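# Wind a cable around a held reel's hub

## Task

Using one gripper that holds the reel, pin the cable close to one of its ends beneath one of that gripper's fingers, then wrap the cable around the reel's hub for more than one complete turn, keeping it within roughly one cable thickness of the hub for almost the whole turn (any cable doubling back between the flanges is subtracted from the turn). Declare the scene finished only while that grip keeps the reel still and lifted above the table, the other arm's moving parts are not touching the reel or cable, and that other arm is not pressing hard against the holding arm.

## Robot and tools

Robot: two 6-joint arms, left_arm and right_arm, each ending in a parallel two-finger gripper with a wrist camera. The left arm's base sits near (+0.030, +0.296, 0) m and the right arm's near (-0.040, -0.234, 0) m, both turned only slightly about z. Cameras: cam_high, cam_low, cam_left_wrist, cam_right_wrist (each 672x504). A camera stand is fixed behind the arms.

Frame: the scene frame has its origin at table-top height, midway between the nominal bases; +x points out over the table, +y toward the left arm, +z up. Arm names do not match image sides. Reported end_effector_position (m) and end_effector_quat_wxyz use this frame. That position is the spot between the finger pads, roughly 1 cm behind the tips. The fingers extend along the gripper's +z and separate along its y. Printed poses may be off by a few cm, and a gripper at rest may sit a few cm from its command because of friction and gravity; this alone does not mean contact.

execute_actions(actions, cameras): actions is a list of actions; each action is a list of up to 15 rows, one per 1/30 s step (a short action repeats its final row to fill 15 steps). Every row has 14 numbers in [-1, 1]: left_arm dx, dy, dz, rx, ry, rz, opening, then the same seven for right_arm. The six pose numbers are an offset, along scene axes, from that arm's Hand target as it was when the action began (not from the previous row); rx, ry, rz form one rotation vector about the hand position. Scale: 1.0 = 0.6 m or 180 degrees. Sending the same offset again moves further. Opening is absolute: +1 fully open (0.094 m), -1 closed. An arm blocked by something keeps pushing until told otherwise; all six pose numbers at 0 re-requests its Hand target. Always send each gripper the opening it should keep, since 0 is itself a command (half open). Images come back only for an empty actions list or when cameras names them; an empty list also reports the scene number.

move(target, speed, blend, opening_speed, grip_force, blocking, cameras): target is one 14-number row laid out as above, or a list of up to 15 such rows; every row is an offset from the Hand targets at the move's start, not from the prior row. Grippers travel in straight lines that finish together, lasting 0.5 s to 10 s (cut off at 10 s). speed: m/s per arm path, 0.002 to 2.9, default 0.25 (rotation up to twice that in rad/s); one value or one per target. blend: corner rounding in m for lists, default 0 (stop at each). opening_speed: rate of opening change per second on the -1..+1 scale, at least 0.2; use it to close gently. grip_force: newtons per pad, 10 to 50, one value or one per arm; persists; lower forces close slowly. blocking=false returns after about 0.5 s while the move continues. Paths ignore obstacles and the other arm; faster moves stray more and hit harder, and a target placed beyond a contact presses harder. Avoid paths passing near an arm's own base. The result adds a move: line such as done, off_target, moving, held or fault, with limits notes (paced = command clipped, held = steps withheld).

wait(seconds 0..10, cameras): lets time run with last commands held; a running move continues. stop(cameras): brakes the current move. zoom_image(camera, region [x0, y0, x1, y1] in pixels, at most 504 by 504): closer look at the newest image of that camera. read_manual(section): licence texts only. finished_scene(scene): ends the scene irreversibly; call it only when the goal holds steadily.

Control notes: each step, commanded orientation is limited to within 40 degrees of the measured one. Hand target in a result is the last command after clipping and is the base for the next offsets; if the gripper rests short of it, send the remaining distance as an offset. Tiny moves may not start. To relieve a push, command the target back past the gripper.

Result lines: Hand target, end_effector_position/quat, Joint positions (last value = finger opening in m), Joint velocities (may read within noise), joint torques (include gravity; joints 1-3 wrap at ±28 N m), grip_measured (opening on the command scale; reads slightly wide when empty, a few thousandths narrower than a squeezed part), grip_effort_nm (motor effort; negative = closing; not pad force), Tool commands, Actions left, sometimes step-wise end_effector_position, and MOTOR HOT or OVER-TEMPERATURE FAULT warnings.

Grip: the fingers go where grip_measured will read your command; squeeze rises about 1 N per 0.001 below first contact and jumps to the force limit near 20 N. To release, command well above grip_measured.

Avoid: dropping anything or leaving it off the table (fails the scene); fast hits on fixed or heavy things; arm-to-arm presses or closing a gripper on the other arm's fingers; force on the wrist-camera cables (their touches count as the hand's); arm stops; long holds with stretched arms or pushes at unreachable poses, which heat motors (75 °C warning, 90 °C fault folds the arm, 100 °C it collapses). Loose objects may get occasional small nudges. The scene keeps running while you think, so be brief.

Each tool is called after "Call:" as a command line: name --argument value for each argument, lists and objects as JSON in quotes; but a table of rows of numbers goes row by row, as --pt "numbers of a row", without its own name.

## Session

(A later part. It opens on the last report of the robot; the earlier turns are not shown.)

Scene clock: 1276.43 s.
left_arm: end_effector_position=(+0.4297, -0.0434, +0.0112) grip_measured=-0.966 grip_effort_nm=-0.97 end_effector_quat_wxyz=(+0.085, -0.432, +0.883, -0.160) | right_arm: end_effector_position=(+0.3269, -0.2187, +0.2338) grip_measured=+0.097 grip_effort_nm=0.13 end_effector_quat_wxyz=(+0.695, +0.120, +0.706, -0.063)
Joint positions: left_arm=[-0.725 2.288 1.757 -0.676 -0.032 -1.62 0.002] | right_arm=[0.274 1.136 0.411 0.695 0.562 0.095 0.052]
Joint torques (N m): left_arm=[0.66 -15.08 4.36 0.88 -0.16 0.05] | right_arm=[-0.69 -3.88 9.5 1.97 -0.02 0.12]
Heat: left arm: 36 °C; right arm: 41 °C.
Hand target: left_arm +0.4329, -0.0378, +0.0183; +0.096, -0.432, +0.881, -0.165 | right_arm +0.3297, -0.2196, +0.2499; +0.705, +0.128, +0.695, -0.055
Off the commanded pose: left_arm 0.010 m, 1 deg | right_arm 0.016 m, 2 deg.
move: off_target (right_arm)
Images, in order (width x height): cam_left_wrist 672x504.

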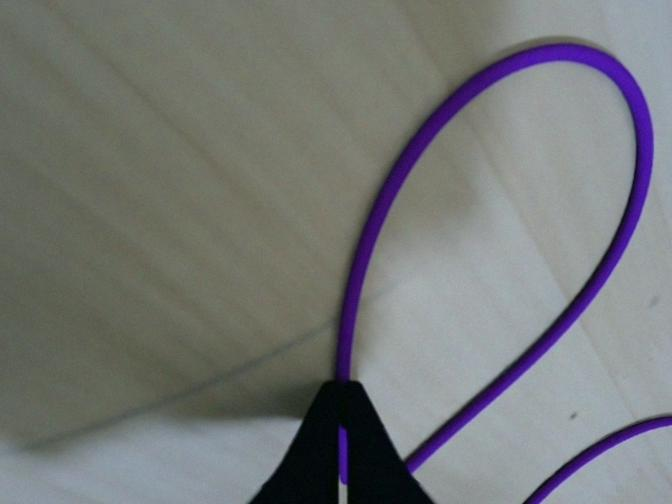

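Call:
move --target '[-0.05,0.05,0.2,0,0,0,-1, 0,0,0,0,0,0,0.1]' --speed 0.12 --cameras '["cam_left_wrist", "cam_high", "cam_low"]'

Scene clock: 1284.03 s.
left_arm: end_effector_position=(+0.3988, -0.0109, +0.1127) grip_measured=-0.969 grip_effort_nm=-1.04 end_effector_quat_wxyz=(+0.081, -0.434, +0.885, -0.147) | right_arm: end_effector_position=(+0.3269, -0.2187, +0.2338) grip_measured=+0.097 grip_effort_nm=0.13 end_effector_quat_wxyz=(+0.695, +0.120, +0.706, -0.063)
Joint positions: left_arm=[-0.716 2.063 1.815 -0.986 -0.032 -1.614 0.001] | right_arm=[0.274 1.136 0.411 0.695 0.562 0.095 0.052]
Joint torques (N m): left_arm=[0.57 -14.64 8.35 0.55 -0.13 0.04] | right_arm=[-0.66 -3.9 9.47 1.95 -0.03 0.11]
Heat: left arm: 36 °C; right arm: 41 °C.
Hand target: left_arm +0.4029, -0.0078, +0.1383; +0.096, -0.432, +0.881, -0.165 | right_arm +0.3297, -0.2196, +0.2499; +0.705, +0.128, +0.695, -0.055
Off the commanded pose: left_arm 0.026 m, 3 deg | right_arm 0.016 m, 2 deg.
move: off_target (left_arm, right_arm)
Images, in order (width x height): cam_high 672x504, cam_low 672x504, cam_left_wrist 672x504.

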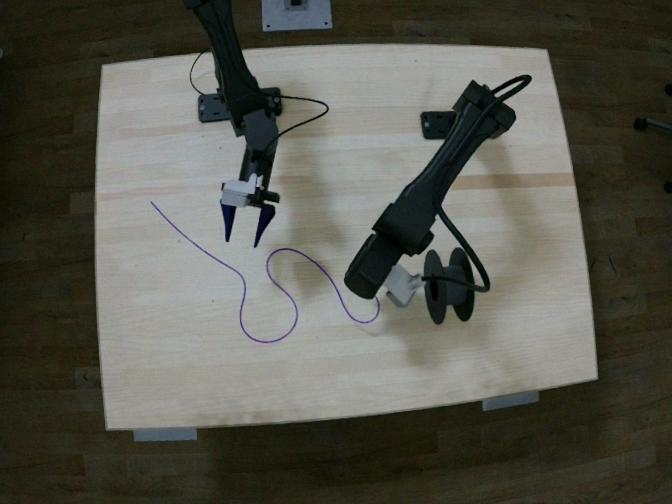

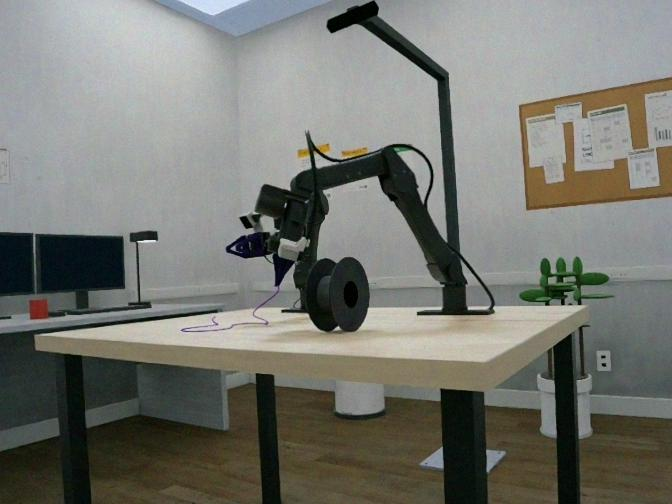

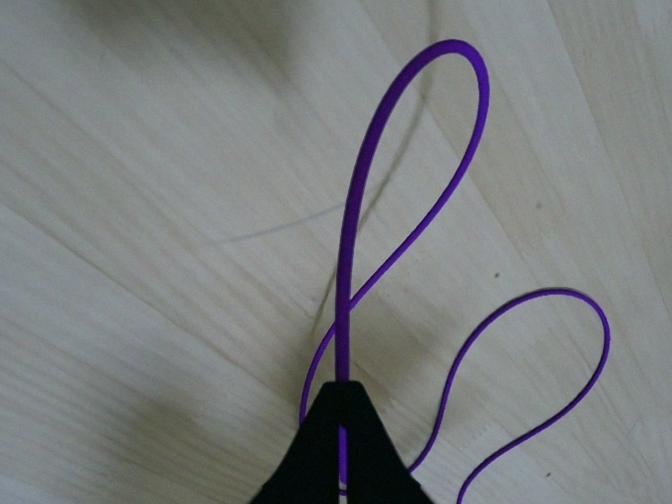

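Call:
zoom_image --camera "cam_low" --region '[170, 240, 330, 345]'

Call:
zoom_image --camera "cam_high" --region '[230, 220, 500, 360]'

Scaled by 3.150.

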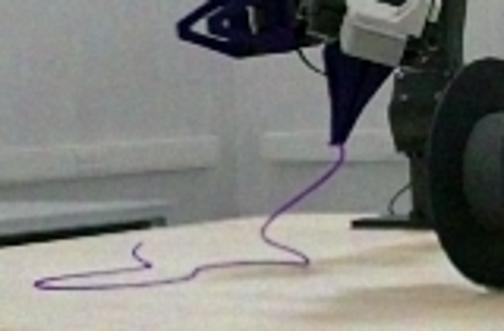

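Scaled by 1.867.

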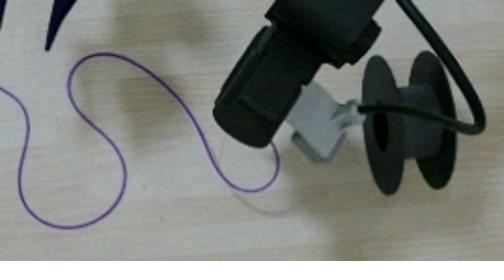

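Call:
move --target '[0,0,-0.185,0,0,0,-1, 0,0,0,0,0,0,0.1]' --speed 0.12 --cameras '["cam_left_wrist", "cam_high"]'

Scene clock: 1374.53 s.
left_arm: end_effector_position=(+0.4017, -0.0134, +0.0428) grip_measured=-0.969 grip_effort_nm=-1.04 end_effector_quat_wxyz=(+0.095, -0.431, +0.879, -0.179) | right_arm: end_effector_position=(+0.3269, -0.2187, +0.2338) grip_measured=+0.097 grip_effort_nm=0.13 end_effector_quat_wxyz=(+0.695, +0.120, +0.706, -0.063)
Joint positions: left_arm=[-0.716 2.062 1.505 -0.607 -0.032 -1.613 0.001] | right_arm=[0.274 1.136 0.411 0.695 0.562 0.095 0.052]
Joint torques (N m): left_arm=[0.58 -9.07 5.16 0.97 -0.12 0.05] | right_arm=[-0.68 -3.9 9.46 1.97 -0.02 0.11]
Heat: left arm: 39 °C; right arm: 42 °C.
Hand target: left_arm +0.4029, -0.0078, +0.0274; +0.096, -0.432, +0.882, -0.165 | right_arm +0.3297, -0.2196, +0.2499; +0.705, +0.128, +0.695, -0.055
Off the commanded pose: left_arm 0.017 m, 2 deg | right_arm 0.016 m, 2 deg.
move: off_target (left_arm, right_arm)
Images, in order (width x height): cam_high 672x504, cam_left_wrist 672x504.

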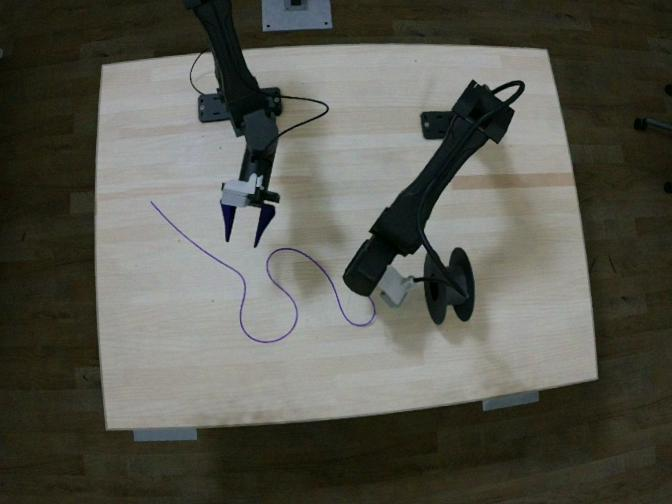

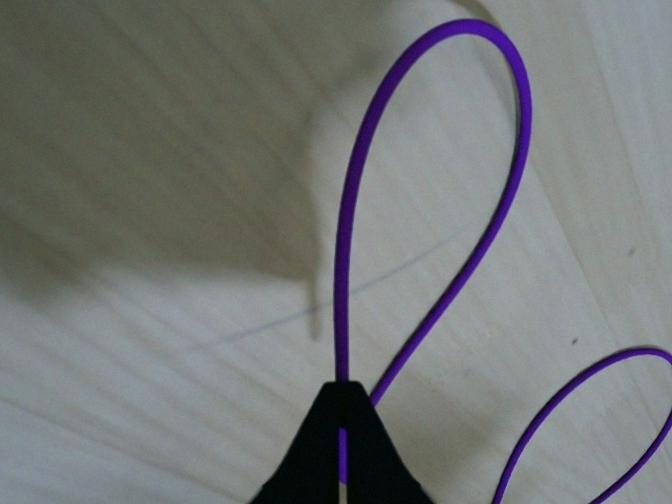

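Call:
move --target '[0,0.005,-0.05,0,0,0,-1, 0,0,0,0,0,0,0.1]' --speed 0.08 --cameras '["cam_left_wrist"]'

Scene clock: 1378.07 s.
left_arm: end_effector_position=(+0.4029, -0.0105, +0.0133) grip_measured=-0.969 grip_effort_nm=-1.04 end_effector_quat_wxyz=(+0.096, -0.432, +0.879, -0.179) | right_arm: end_effector_position=(+0.3269, -0.2187, +0.2338) grip_measured=+0.097 grip_effort_nm=0.13 end_effector_quat_wxyz=(+0.695, +0.120, +0.706, -0.063)
Joint positions: left_arm=[-0.71 2.099 1.436 -0.5 -0.032 -1.609 0.001] | right_arm=[0.274 1.136 0.411 0.695 0.562 0.095 0.052]
Joint torques (N m): left_arm=[0.53 -9.02 5.01 0.94 -0.11 0.06] | right_arm=[-0.64 -3.92 9.5 1.97 -0.01 0.1]
Heat: left arm: 38 °C; right arm: 42 °C.
Hand target: left_arm +0.4029, -0.0048, -0.0027; +0.096, -0.432, +0.882, -0.165 | right_arm +0.3297, -0.2196, +0.2499; +0.705, +0.128, +0.695, -0.055
Off the commanded pose: left_arm 0.017 m, 2 deg | right_arm 0.016 m, 2 deg.
move: off_target (left_arm, right_arm)
Images, in order (width x height): cam_left_wrist 672x504.

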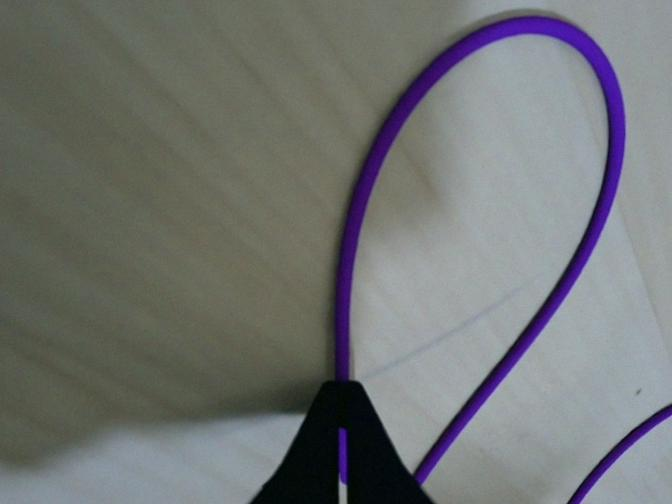

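Call:
move --pt "0 0 0.012 0 0 0 -0.75 0 0 0 0 0 0 0.1" --pt "0.0375 0.0467 0.012 0 0 -0.02 -0.75 0 0 0 0 0 0 0.1" --speed 0.06 --opening_speed 0.5 --cameras '["cam_left_wrist"]'

Scene clock: 1393.50 s.
left_arm: end_effector_position=(+0.4259, +0.0198, +0.0133) grip_measured=-0.752 grip_effort_nm=0.10 end_effector_quat_wxyz=(+0.096, -0.404, +0.892, -0.179) | right_arm: end_effector_position=(+0.3269, -0.2187, +0.2338) grip_measured=+0.097 grip_effort_nm=0.13 end_effector_quat_wxyz=(+0.695, +0.120, +0.706, -0.063)
Joint positions: left_arm=[-0.612 2.099 1.436 -0.5 0.021 -1.457 0.012] | right_arm=[0.274 1.136 0.411 0.695 0.562 0.095 0.052]
Joint torques (N m): left_arm=[0.4 -9.58 6.5 0.74 -0.01 0.02] | right_arm=[-0.66 -3.88 9.51 1.98 -0.03 0.1]
Heat: left arm: 36 °C; right arm: 42 °C.
Hand target: left_arm +0.4253, +0.0231, +0.0045; +0.090, -0.404, +0.895, -0.168 | right_arm +0.3297, -0.2196, +0.2499; +0.705, +0.128, +0.695, -0.055
Off the commanded pose: left_arm 0.009 m, 2 deg | right_arm 0.016 m, 2 deg.
move: off_target (right_arm)
Images, in order (width x height): cam_left_wrist 672x504.

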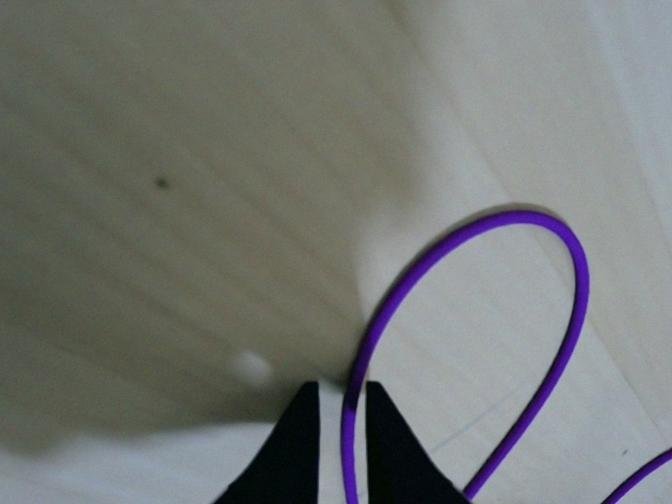

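Call:
move --pt "0.012 0.008 0 0 0 -0.07 -0.75 0 0 0 0 0 0 0.1" --pt "0.034 0.016 0 0 0 -0.13 -0.75 0 0 0 0 0 0 0.1" --speed 0.05 --blend '[0.005, 0]' --cameras '["cam_left_wrist"]'

Scene clock: 1405.27 s.
left_arm: end_effector_position=(+0.4428, +0.0314, +0.0128) grip_measured=-0.752 grip_effort_nm=0.10 end_effector_quat_wxyz=(+0.063, -0.215, +0.956, -0.189) | right_arm: end_effector_position=(+0.3269, -0.2187, +0.2338) grip_measured=+0.097 grip_effort_nm=0.13 end_effector_quat_wxyz=(+0.695, +0.120, +0.706, -0.063)
Joint positions: left_arm=[-0.507 2.171 1.558 -0.607 0.199 -0.977 0.012] | right_arm=[0.274 1.136 0.411 0.695 0.562 0.095 0.052]
Joint torques (N m): left_arm=[0.58 -9.24 8.32 0.6 0.11 0.1] | right_arm=[-0.66 -3.9 9.5 1.97 -0.03 0.11]
Heat: left arm: 36 °C; right arm: 42 °C.
Hand target: left_arm +0.4456, +0.0328, +0.0044; +0.054, -0.214, +0.958, -0.182 | right_arm +0.3297, -0.2196, +0.2499; +0.705, +0.128, +0.695, -0.055
Off the commanded pose: left_arm 0.009 m, 1 deg | right_arm 0.016 m, 2 deg.
move: off_target (right_arm)
Images, in order (width x height): cam_left_wrist 672x504.

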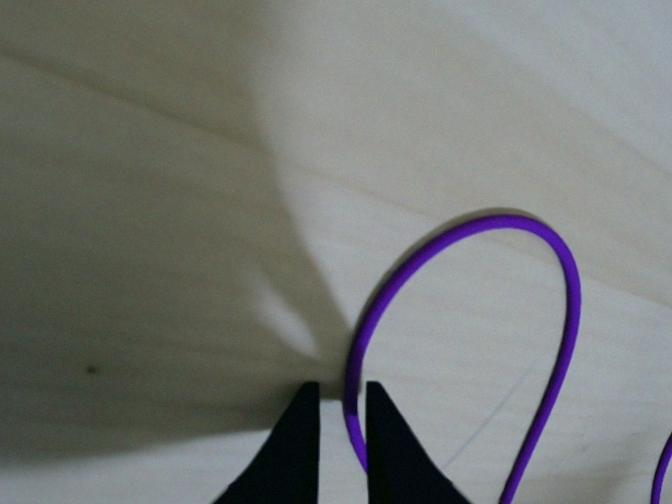

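Call:
move --pt "0 0 -0.004 0 0 0 -0.75 0 0 0 0 0 0 0.1" --pt "0 0 -0.004 0 0 0 -1 0 0 0 0 0 0 0.1" --speed 0.04 --opening_speed 0.4

Call:
move --target '[-0.02,0.0,0.22,0,0,0,-1, 0,0,0,0,0,0,0.1]' --speed 0.12 --cameras '["cam_left_wrist", "cam_high", "cam_low"]'

Call:
zoom_image --camera "cam_low" --region '[170, 220, 390, 345]'

Scene clock: 1411.90 s.
left_arm: end_effector_position=(+0.4428, +0.0314, +0.0123) grip_measured=-0.988 grip_effort_nm=-0.66 end_effector_quat_wxyz=(+0.063, -0.215, +0.956, -0.189) | right_arm: end_effector_position=(+0.3269, -0.2187, +0.2338) grip_measured=+0.097 grip_effort_nm=0.13 end_effector_quat_wxyz=(+0.695, +0.120, +0.706, -0.063)
Joint positions: left_arm=[-0.507 2.172 1.559 -0.607 0.199 -0.976 0.001] | right_arm=[0.274 1.136 0.411 0.695 0.562 0.095 0.052]
Joint torques (N m): left_arm=[0.55 -9.07 7.92 0.67 0.11 0.07] | right_arm=[-0.65 -3.88 9.47 1.97 -0.03 0.13]
Heat: left arm: 36 °C; right arm: 42 °C.
Hand target: left_arm +0.4458, +0.0327, +0.0022; +0.054, -0.214, +0.958, -0.182 | right_arm +0.3297, -0.2196, +0.2499; +0.705, +0.128, +0.695, -0.055
Off the commanded pose: left_arm 0.011 m, 1 deg | right_arm 0.016 m, 2 deg.
move: off_target (left_arm, right_arm); target 2's new opening was sent with left_arm's hand 0.011 m and 1 deg from that target

Scene clock: 1413.80 s.
left_arm: end_effector_position=(+0.4331, +0.0367, +0.1064) grip_measured=-0.988 grip_effort_nm=-0.66 end_effector_quat_wxyz=(+0.035, -0.220, +0.961, -0.165) | right_arm: end_effector_position=(+0.3269, -0.2187, +0.2338) grip_measured=+0.097 grip_effort_nm=0.13 end_effector_quat_wxyz=(+0.695, +0.120, +0.706, -0.063)
Joint positions: left_arm=[-0.507 2.123 1.885 -1.057 0.199 -0.976 0.001] | right_arm=[0.274 1.136 0.411 0.695 0.562 0.095 0.052]
Joint torques (N m): left_arm=[-0.64 -15.35 8.32 0.54 0.08 -0.05] | right_arm=[-0.72 -3.88 9.48 1.97 -0.04 0.11]
Heat: left arm: 36 °C; right arm: 42 °C.
Hand target: left_arm +0.4337, +0.0327, +0.1340; +0.054, -0.214, +0.958, -0.182 | right_arm +0.3297, -0.2196, +0.2499; +0.705, +0.128, +0.695, -0.055
Off the commanded pose: left_arm 0.028 m, 3 deg | right_arm 0.016 m, 2 deg.
move: off_target (left_arm, right_arm)
Images, in order (width x height): cam_high 672x504, cam_low 672x504, cam_left_wrist 672x504.

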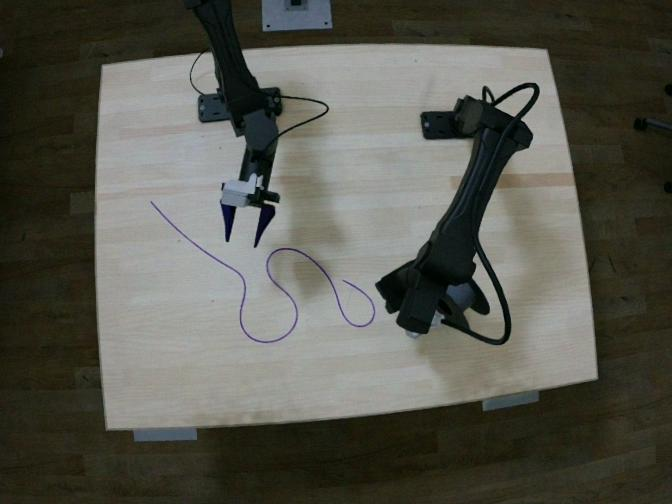

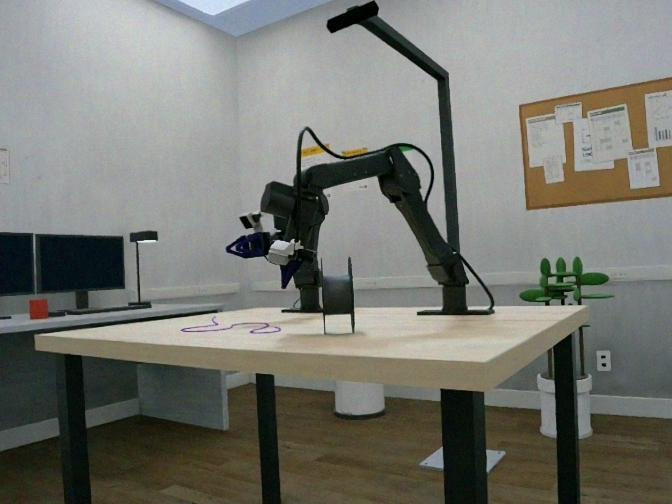

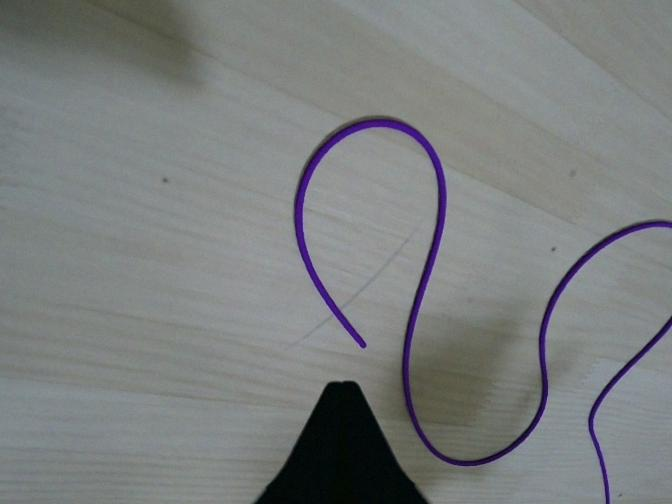

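Scaled by 2.291.

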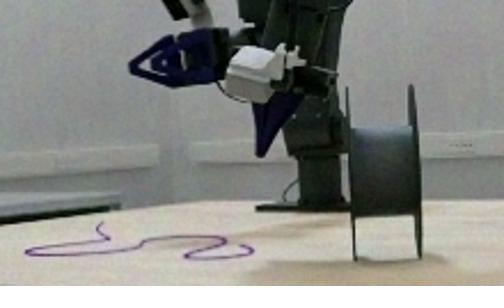

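Call:
move --target '[-0.12,-0.08,0.1,0,0,0,-0.75, 0,0,0,0,0,0,0.1]' --speed 0.2 --cameras '["all"]'

Scene clock: 1421.97 s.
left_arm: end_effector_position=(+0.3590, -0.0194, +0.1712) grip_measured=-0.752 grip_effort_nm=0.10 end_effector_quat_wxyz=(+0.035, -0.210, +0.962, -0.169) | right_arm: end_effector_position=(+0.3269, -0.2187, +0.2338) grip_measured=+0.097 grip_effort_nm=0.13 end_effector_quat_wxyz=(+0.695, +0.120, +0.706, -0.063)
Joint positions: left_arm=[-0.716 2.002 1.958 -1.211 0.147 -1.162 0.012] | right_arm=[0.274 1.136 0.411 0.695 0.562 0.095 0.052]
Joint torques (N m): left_arm=[0.35 -13.52 8.4 0.53 -0.09 -0.07] | right_arm=[-0.7 -3.92 9.43 2 -0.04 0.1]
Heat: left arm: 37 °C; right arm: 42 °C.
Hand target: left_arm +0.3617, -0.0153, +0.1941; +0.054, -0.214, +0.958, -0.182 | right_arm +0.3297, -0.2196, +0.2499; +0.705, +0.128, +0.695, -0.055
Off the commanded pose: left_arm 0.023 m, 3 deg | right_arm 0.016 m, 2 deg.
move: off_target (left_arm, right_arm)

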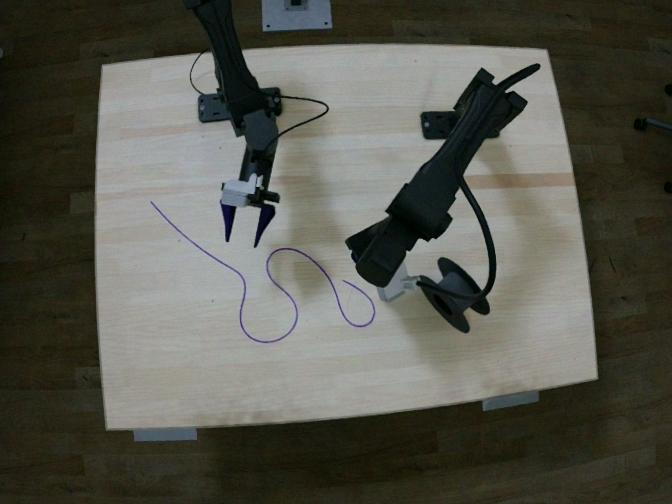

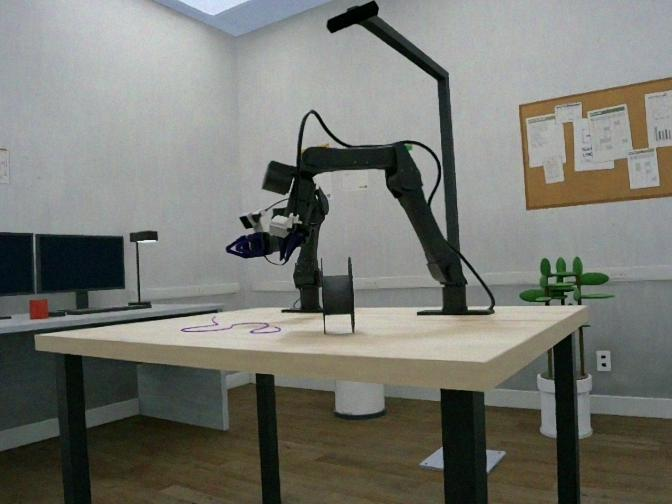

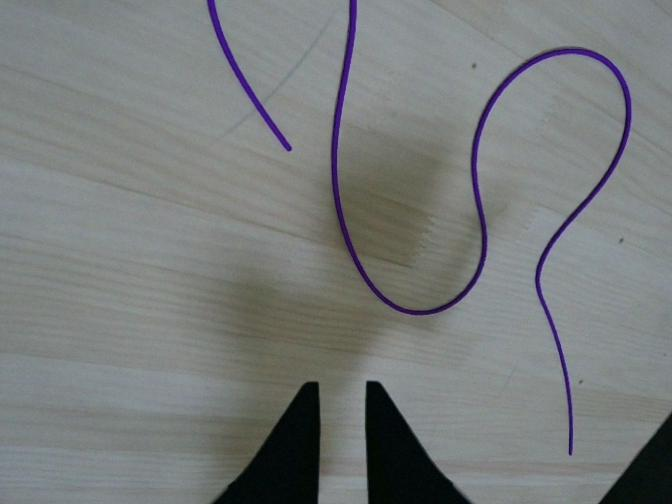

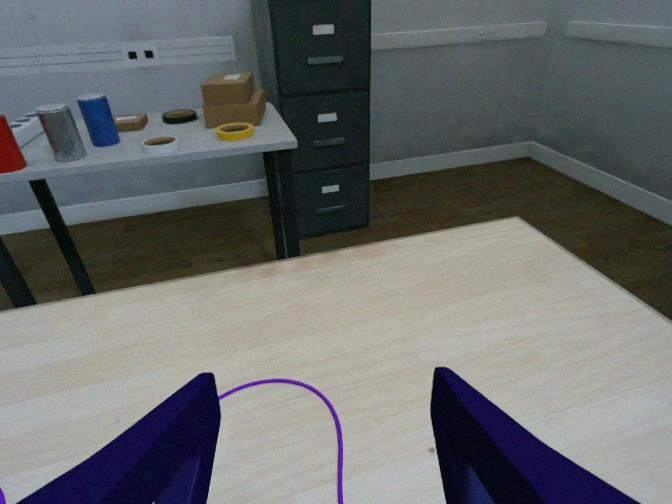

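Call:
move --pt "-0.02 0.06 0.17 0 0 0 0 0 0 0 0 0 0 0.1" --pt "-0.11 0.49 0.16 0.0888 0.0844 0.158 0 0 0 0 0 0 0 0.1" --blend '[0.03, 0]' --speed 0.25 --cameras '["all"]'

Scene clock: 1631.53 s.
left_arm: end_effector_position=(+0.3029, +0.2750, +0.2890) grip_measured=-0.002 grip_effort_nm=0.10 end_effector_quat_wxyz=(+0.160, -0.451, +0.871, -0.110) | right_arm: end_effector_position=(+0.3269, -0.2187, +0.2337) grip_measured=+0.097 grip_effort_nm=0.13 end_effector_quat_wxyz=(+0.695, +0.120, +0.706, -0.063)
Joint positions: left_arm=[-0.072 1.383 1.745 -1.543 0.024 -1.023 0.047] | right_arm=[0.274 1.136 0.411 0.695 0.562 0.095 0.052]
Joint torques (N m): left_arm=[-0.02 -5.56 4.15 0.73 -0.15 0.05] | right_arm=[-0.72 -3.86 9.43 1.97 -0.04 0.12]
Heat: left arm: 40 °C; right arm: 44 °C.
Hand target: left_arm +0.2958, +0.2787, +0.2901; +0.001, -0.454, +0.891, -0.001 | right_arm +0.3297, -0.2196, +0.2498; +0.705, +0.128, +0.695, -0.055
Off the commanded pose: left_arm 0.008 m, 22 deg | right_arm 0.016 m, 2 deg.
joint sent to its limit (left arm) — joint 4 (wrist pitch), lower limit. The joint targets are off in orientation, not in position.
move: off_target (left_arm, right_arm)

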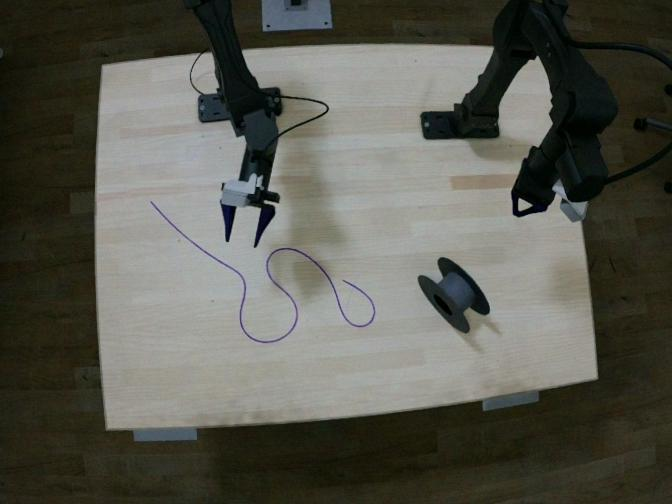

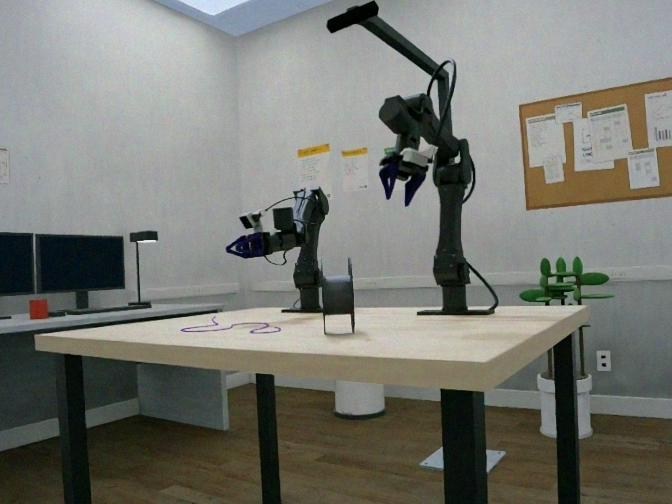

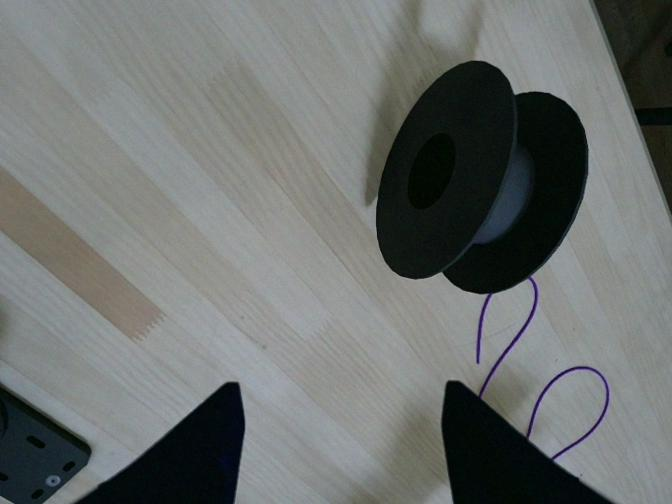

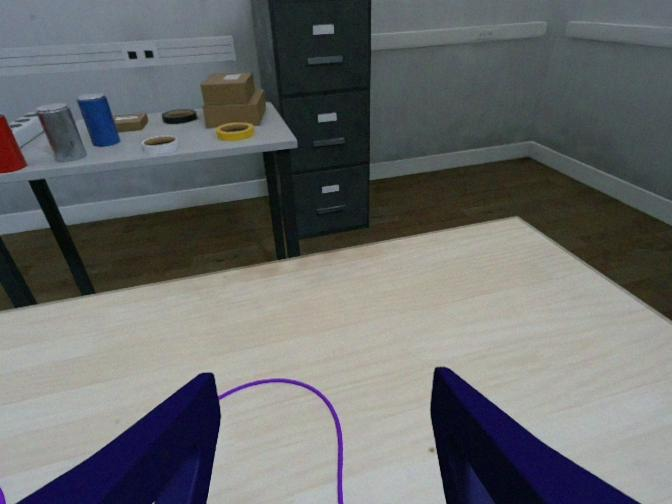

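Call:
zoom_image --camera "cam_high" --region '[330, 230, 510, 350]'

Scaled by 2.800.

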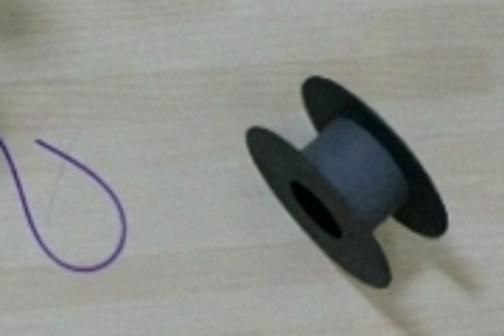

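Call:
move --pt "0 0 0 0 0 0 0 0.0 0.2827 0 -0.007 -0.001 0.15 0.1" --pt "0 0 0 0 0 0 0 0.0205 0.5027 -0.083 -0.014 -0.0025 0.288 0.1" --pt "0 0 0 0 0 0 0 0.0205 0.5027 -0.245 -0.014 -0.0025 0.288 0.1" --blend '[0.04, 0.02, 0]' --speed 0.25 --cameras '["cam_right_wrist", "cam_high"]'

Scene clock: 1664.40 s.
left_arm: end_effector_position=(+0.3029, +0.2752, +0.2890) grip_measured=-0.002 grip_effort_nm=0.10 end_effector_quat_wxyz=(+0.160, -0.451, +0.871, -0.110) | right_arm: end_effector_position=(+0.3453, +0.0790, +0.1050) grip_measured=+0.097 grip_effort_nm=0.13 end_effector_quat_wxyz=(+0.663, -0.196, +0.680, +0.242)
Joint positions: left_arm=[-0.072 1.383 1.745 -1.543 0.023 -1.023 0.047] | right_arm=[0.679 2.128 0.667 1.458 0.078 0.069 0.052]
Joint torques (N m): left_arm=[-0.08 -5.56 4.16 0.74 -0.18 0.06] | right_arm=[0.53 -7.28 3.75 2.42 -0.09 -0.07]
Heat: left arm: 35 °C; right arm: 44 °C.
Hand target: left_arm +0.2958, +0.2787, +0.2901; +0.001, -0.454, +0.891, -0.001 | right_arm +0.3421, +0.0819, +0.1029; +0.663, -0.204, +0.677, +0.245
Off the commanded pose: left_arm 0.008 m, 22 deg | right_arm 0.005 m, 1 deg.
joint sent to its limit (left arm) — joint 4 (wrist pitch), lower limit. The joint targets are off in orientation, not in position.
move: off_target (left_arm)
Images, in order (width x height): cam_high 672x504, cam_right_wrist 672x504.

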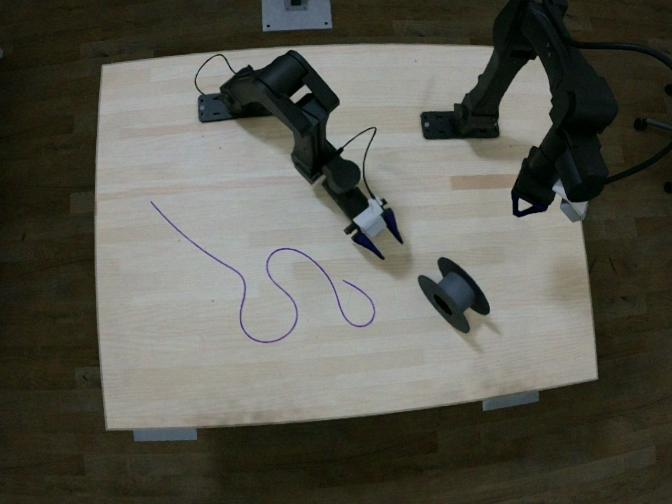

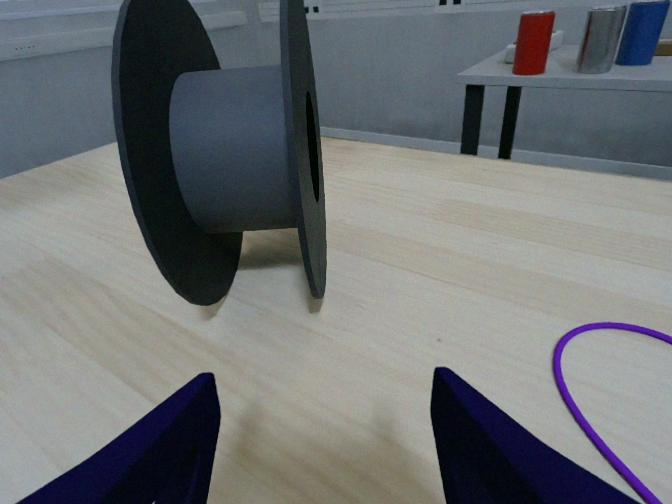

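Call:
move --pt "0 0 0 0 0 0 0 -0.012 0.017 0.03 0 0 -0.006 0.2" --pt "0 0 0 0 0 0 0 0.035 0.051 0.03 0 0 -0.006 0.2" --speed 0.1 --blend '[0.005, 0]' --cameras '["cam_right_wrist"]'

Scene clock: 1696.63 s.
left_arm: end_effector_position=(+0.3029, +0.2752, +0.2890) grip_measured=-0.002 grip_effort_nm=0.10 end_effector_quat_wxyz=(+0.160, -0.451, +0.871, -0.110) | right_arm: end_effector_position=(+0.3564, +0.1131, +0.1248) grip_measured=+0.197 grip_effort_nm=0.13 end_effector_quat_wxyz=(+0.666, -0.198, +0.675, +0.247)
Joint positions: left_arm=[-0.072 1.383 1.745 -1.543 0.023 -1.023 0.047] | right_arm=[0.727 2.117 0.802 1.326 0.117 0.068 0.056]
Joint torques (N m): left_arm=[-0.06 -5.56 4.16 0.73 -0.18 0.06] | right_arm=[-0.7 -7.54 6.31 2.1 0.08 -0.03]
Heat: left arm: 35 °C; right arm: 40 °C.
Hand target: left_arm +0.2958, +0.2787, +0.2901; +0.001, -0.454, +0.891, -0.001 | right_arm +0.3631, +0.1125, +0.1210; +0.666, -0.197, +0.679, +0.238
Off the commanded pose: left_arm 0.008 m, 22 deg | right_arm 0.008 m, 1 deg.
joint sent to its limit (left arm) — joint 4 (wrist pitch), lower limit. The joint targets are off in orientation, not in position.
move: off_target (left_arm)
Images, in order (width x height): cam_right_wrist 672x504.

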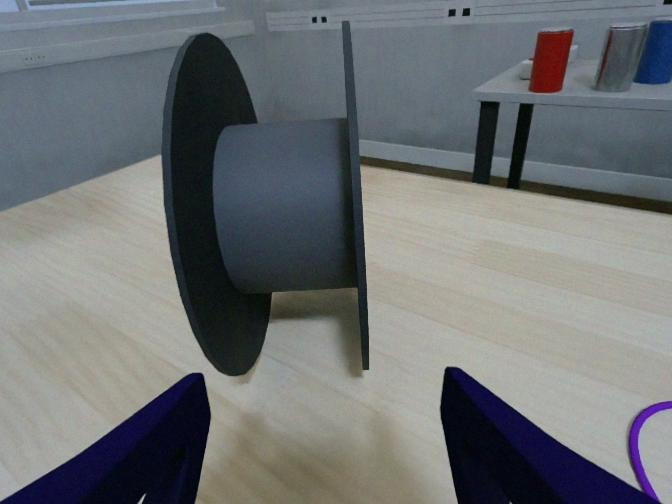

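Call:
move --pt "0 0 0 0 0 0 0 0.003 -0.002 0.0 -0.0157 -0.0115 -0.0155 0.2" --pt "0 0 0 0 0 0 0 0.055 0.032 0.0 -0.0157 -0.0115 -0.0155 0.2" --speed 0.1 --cameras '["cam_right_wrist"]'

Scene clock: 1718.40 s.
left_arm: end_effector_position=(+0.3029, +0.2752, +0.2890) grip_measured=-0.002 grip_effort_nm=0.09 end_effector_quat_wxyz=(+0.160, -0.451, +0.871, -0.110) | right_arm: end_effector_position=(+0.3893, +0.1309, +0.1241) grip_measured=+0.197 grip_effort_nm=0.14 end_effector_quat_wxyz=(+0.680, -0.198, +0.675, +0.206)
Joint positions: left_arm=[-0.072 1.383 1.745 -1.543 0.023 -1.023 0.047] | right_arm=[0.73 2.2 0.975 1.234 0.181 0.007 0.056]
Joint torques (N m): left_arm=[-0.06 -5.57 4.15 0.74 -0.18 0.07] | right_arm=[-0.92 -8.42 7.05 2.06 -0.06 -0.05]
Heat: left arm: 35 °C; right arm: 41 °C.
Hand target: left_arm +0.2958, +0.2787, +0.2901; +0.001, -0.454, +0.891, -0.001 | right_arm +0.3961, +0.1318, +0.1210; +0.678, -0.201, +0.677, +0.202
Off the commanded pose: left_arm 0.008 m, 22 deg | right_arm 0.007 m, 1 deg.
joint sent to its limit (left arm) — joint 4 (wrist pitch), lower limit. The joint targets are off in orientation, not in position.
move: off_target (left_arm)
Images, in order (width x height): cam_right_wrist 672x504.

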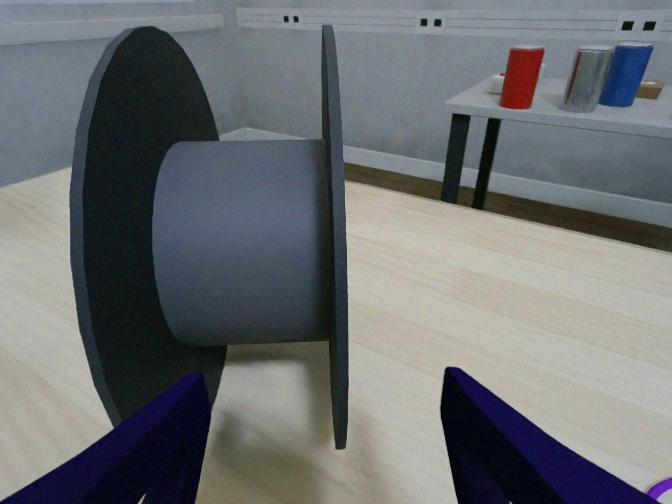

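Call:
move --target '[0,0,0,0,0,0,0, 0.0485,0.0325,0.0,-0.0083,-0.0056,0,0.2]' --speed 0.08 --cameras '["cam_right_wrist"]'

Scene clock: 1725.13 s.
left_arm: end_effector_position=(+0.3029, +0.2752, +0.2890) grip_measured=-0.002 grip_effort_nm=0.10 end_effector_quat_wxyz=(+0.160, -0.451, +0.871, -0.110) | right_arm: end_effector_position=(+0.4191, +0.1493, +0.1239) grip_measured=+0.197 grip_effort_nm=0.13 end_effector_quat_wxyz=(+0.683, -0.208, +0.673, +0.194)
Joint positions: left_arm=[-0.072 1.383 1.745 -1.543 0.023 -1.023 0.047] | right_arm=[0.715 2.28 1.143 1.146 0.169 -0.024 0.056]
Joint torques (N m): left_arm=[-0.06 -5.57 4.16 0.74 -0.18 0.06] | right_arm=[-0.7 -9.2 7.66 2.08 -0.08 -0.06]
Heat: left arm: 34 °C; right arm: 41 °C.
Hand target: left_arm +0.2958, +0.2787, +0.2901; +0.001, -0.454, +0.891, -0.001 | right_arm +0.4251, +0.1512, +0.1210; +0.682, -0.212, +0.674, +0.191
Off the commanded pose: left_arm 0.008 m, 22 deg | right_arm 0.007 m, 1 deg.
joint sent to its limit (left arm) — joint 4 (wrist pitch), lower limit. The joint targets are off in orientation, not in position.
move: off_target (left_arm)
Images, in order (width x height): cam_right_wrist 672x504.

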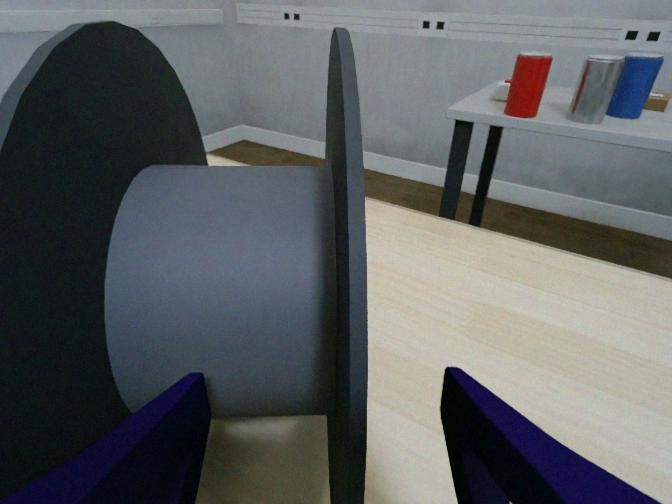

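Call:
move --target '[0,0,0,0,0,0,0, 0.005,-0.008,0.0,0,0,0,0.2]' --speed 0.05

Call:
move --target '[0,0,0,0,0,0,0, 0,0,0.0,0,0,0,-1]' --opening_speed 0.5 --cameras '["cam_right_wrist"]'

Scene clock: 1732.77 s.
left_arm: end_effector_position=(+0.3029, +0.2752, +0.2890) grip_measured=-0.002 grip_effort_nm=0.10 end_effector_quat_wxyz=(+0.160, -0.451, +0.871, -0.110) | right_arm: end_effector_position=(+0.4229, +0.1451, +0.1237) grip_measured=+0.197 grip_effort_nm=0.13 end_effector_quat_wxyz=(+0.683, -0.208, +0.673, +0.193)
Joint positions: left_arm=[-0.072 1.383 1.745 -1.543 0.023 -1.023 0.047] | right_arm=[0.702 2.28 1.143 1.145 0.157 -0.025 0.056]
Joint torques (N m): left_arm=[-0.06 -5.56 4.16 0.73 -0.18 0.06] | right_arm=[-0.65 -9.35 7.23 2.1 -0.09 -0.06]
Heat: left arm: 34 °C; right arm: 41 °C.
Hand target: left_arm +0.2958, +0.2787, +0.2901; +0.001, -0.454, +0.891, -0.001 | right_arm +0.4281, +0.1465, +0.1209; +0.681, -0.212, +0.674, +0.191
Off the commanded pose: left_arm 0.008 m, 22 deg | right_arm 0.006 m, 1 deg.
joint sent to its limit (left arm) — joint 4 (wrist pitch), lower limit. The joint targets are off in orientation, not in position.
move: off_target (left_arm)

Scene clock: 1735.37 s.
left_arm: end_effector_position=(+0.3029, +0.2752, +0.2890) grip_measured=-0.002 grip_effort_nm=0.10 end_effector_quat_wxyz=(+0.160, -0.451, +0.871, -0.110) | right_arm: end_effector_position=(+0.4220, +0.1465, +0.1243) grip_measured=-0.914 grip_effort_nm=-1.02 end_effector_quat_wxyz=(+0.683, -0.210, +0.672, +0.197)
Joint positions: left_arm=[-0.072 1.383 1.745 -1.543 0.023 -1.023 0.047] | right_arm=[0.702 2.28 1.143 1.147 0.148 -0.024 0.004]
Joint torques (N m): left_arm=[-0.08 -5.56 4.16 0.73 -0.18 0.07] | right_arm=[-0.66 -9.44 7.24 2.07 0 -0.04]
Heat: left arm: 34 °C; right arm: 41 °C.
Hand target: left_arm +0.2958, +0.2787, +0.2901; +0.001, -0.454, +0.891, -0.001 | right_arm +0.4281, +0.1465, +0.1209; +0.681, -0.212, +0.674, +0.191
Off the commanded pose: left_arm 0.008 m, 22 deg | right_arm 0.007 m, 1 deg.
joint sent to its limit (left arm) — joint 4 (wrist pitch), lower limit. The joint targets are off in orientation, not in position.
move: off_target (left_arm)
Images, in order (width x height): cam_right_wrist 672x504.

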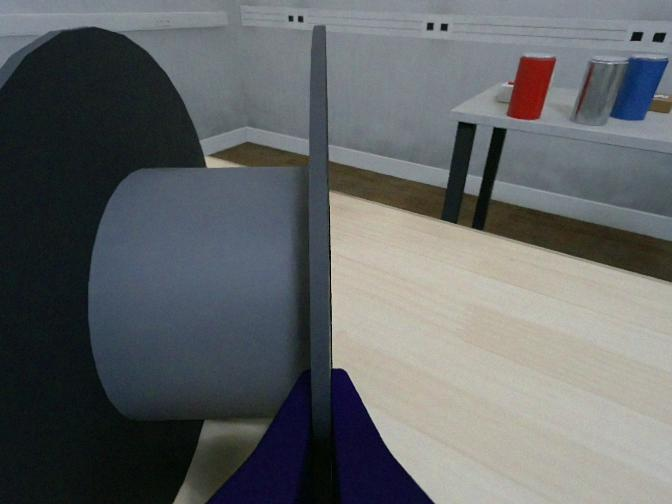

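Call:
move --pt "-0.03 0.16 0.05 0 0 0 0 -0.02 -0.005 0.15 0 0 0 -1" --pt "-0.03 0.16 0.05 0 0 0 0 -0.09 -0.015 0.19 -0.4671 -0.1612 -0.1241 -1" --blend '[0.02, 0]' --speed 0.2 --cameras '["all"]'

Scene clock: 1759.03 s.
left_arm: end_effector_position=(+0.2835, +0.3729, +0.3071) grip_measured=-0.002 grip_effort_nm=0.10 end_effector_quat_wxyz=(+0.222, -0.447, +0.865, -0.050) | right_arm: end_effector_position=(+0.3715, +0.1321, +0.2099) grip_measured=-0.914 grip_effort_nm=-1.03 end_effector_quat_wxyz=(-0.492, +0.557, -0.471, +0.476)
Joint positions: left_arm=[0.298 1.328 1.759 -1.543 0.022 -0.651 0.047] | right_arm=[0.949 2.009 1.23 0.68 0.876 -1.561 0.004]
Joint torques (N m): left_arm=[0.2 -5.01 7.2 0.83 -0.16 0.07] | right_arm=[0.62 -9.22 9.76 2.68 0.26 0]
Heat: left arm: 35 °C; right arm: 41 °C.
Hand target: left_arm +0.2777, +0.3747, +0.3201; +0.001, -0.454, +0.891, -0.001 | right_arm +0.3741, +0.1375, +0.2349; -0.522, +0.521, -0.477, +0.478
Off the commanded pose: left_arm 0.014 m, 26 deg | right_arm 0.026 m, 5 deg.
joint sent to its limit (left arm) — joint 4 (wrist pitch), lower limit. The joint targets are off in orientation, not in position.
move: off_target (left_arm, right_arm)

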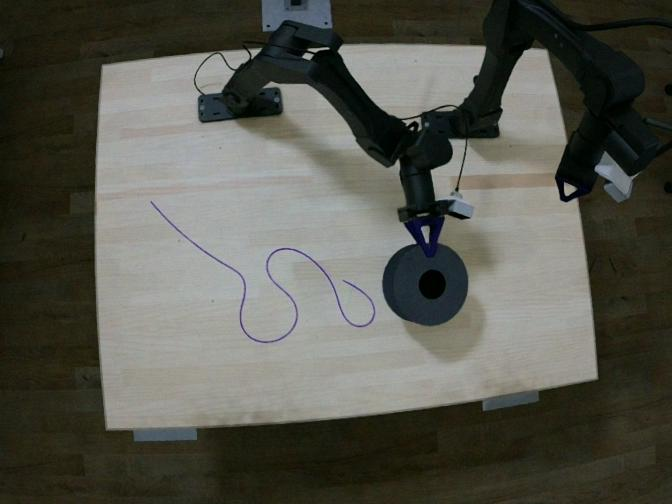

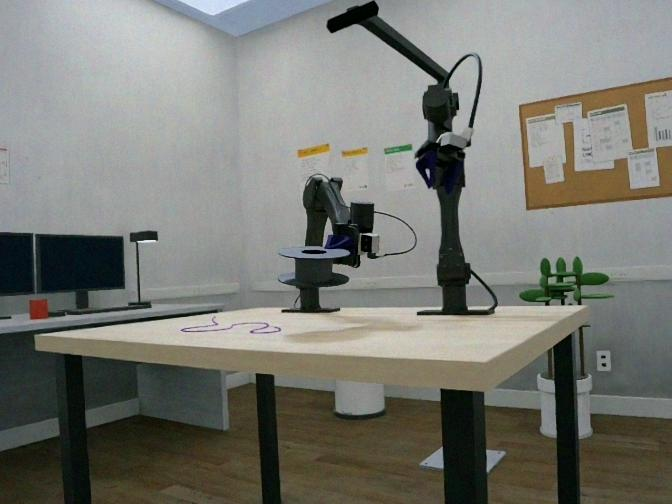

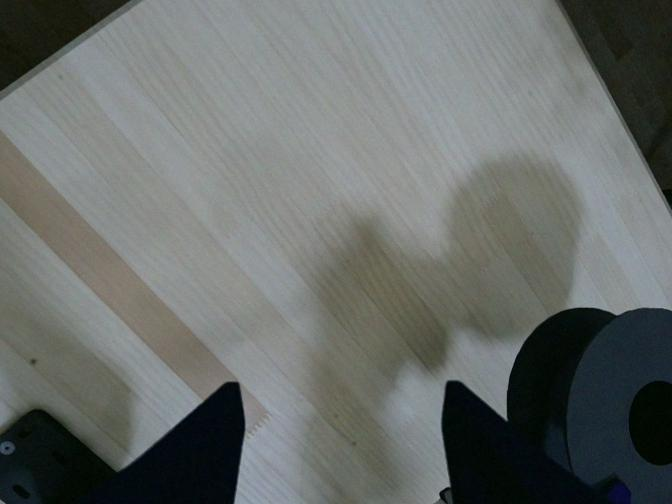

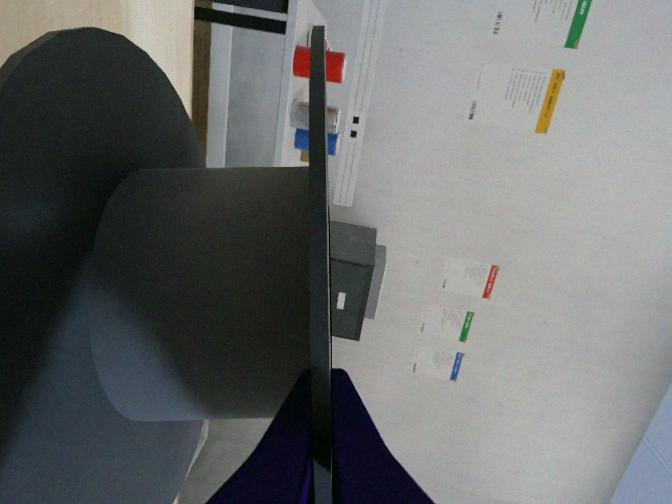

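Call:
zoom_image --camera "cam_low" --region '[250, 220, 400, 330]'

Scaled by 3.360.

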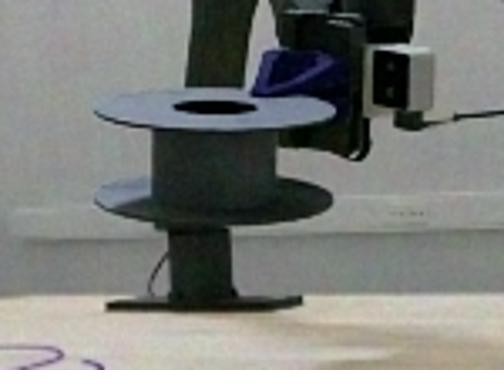

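Call:
move --target '[0,0,0,0,0,0,0, 0,0,-0.125,0.008,-0.02,0,-1]' --speed 0.12 --cameras '["cam_low"]'

Call:
zoom_image --camera "cam_low" --region '[250, 240, 400, 350]'

Scene clock: 1782.90 s.
left_arm: end_effector_position=(+0.2835, +0.3729, +0.3071) grip_measured=-0.002 grip_effort_nm=0.10 end_effector_quat_wxyz=(+0.222, -0.447, +0.865, -0.050) | right_arm: end_effector_position=(+0.3763, +0.1384, +0.1496) grip_measured=-0.914 grip_effort_nm=-1.04 end_effector_quat_wxyz=(+0.525, -0.523, +0.462, -0.487)
Joint positions: left_arm=[0.298 1.328 1.759 -1.543 0.022 -0.651 0.047] | right_arm=[0.949 2.237 1.181 1.095 0.879 -1.625 0.004]
Joint torques (N m): left_arm=[0.2 -5.03 7.19 0.83 -0.15 0.06] | right_arm=[0.58 -10.1 5.48 2.68 0.14 -0.01]
Heat: left arm: 37 °C; right arm: 44 °C.
Hand target: left_arm +0.2777, +0.3747, +0.3201; +0.001, -0.454, +0.891, -0.001 | right_arm +0.3741, +0.1375, +0.1598; +0.543, -0.500, +0.467, -0.488
Off the commanded pose: left_arm 0.014 m, 26 deg | right_arm 0.011 m, 3 deg.
joint sent to its limit (left arm) — joint 4 (wrist pitch), lower limit. The joint targets are off in orientation, not in position.
move: off_target (left_arm, right_arm)
Images, in order (width x height): cam_low 672x504.

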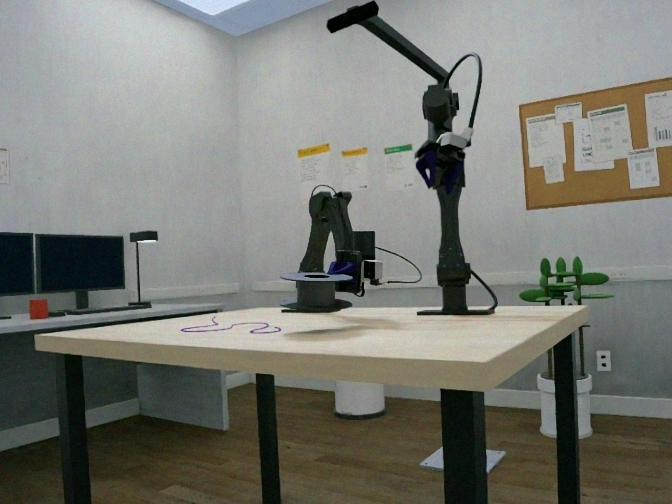

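Scaled by 3.360.

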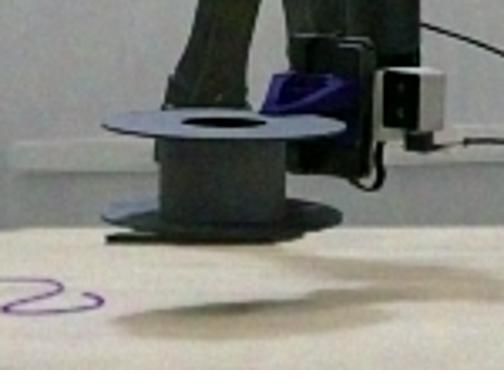

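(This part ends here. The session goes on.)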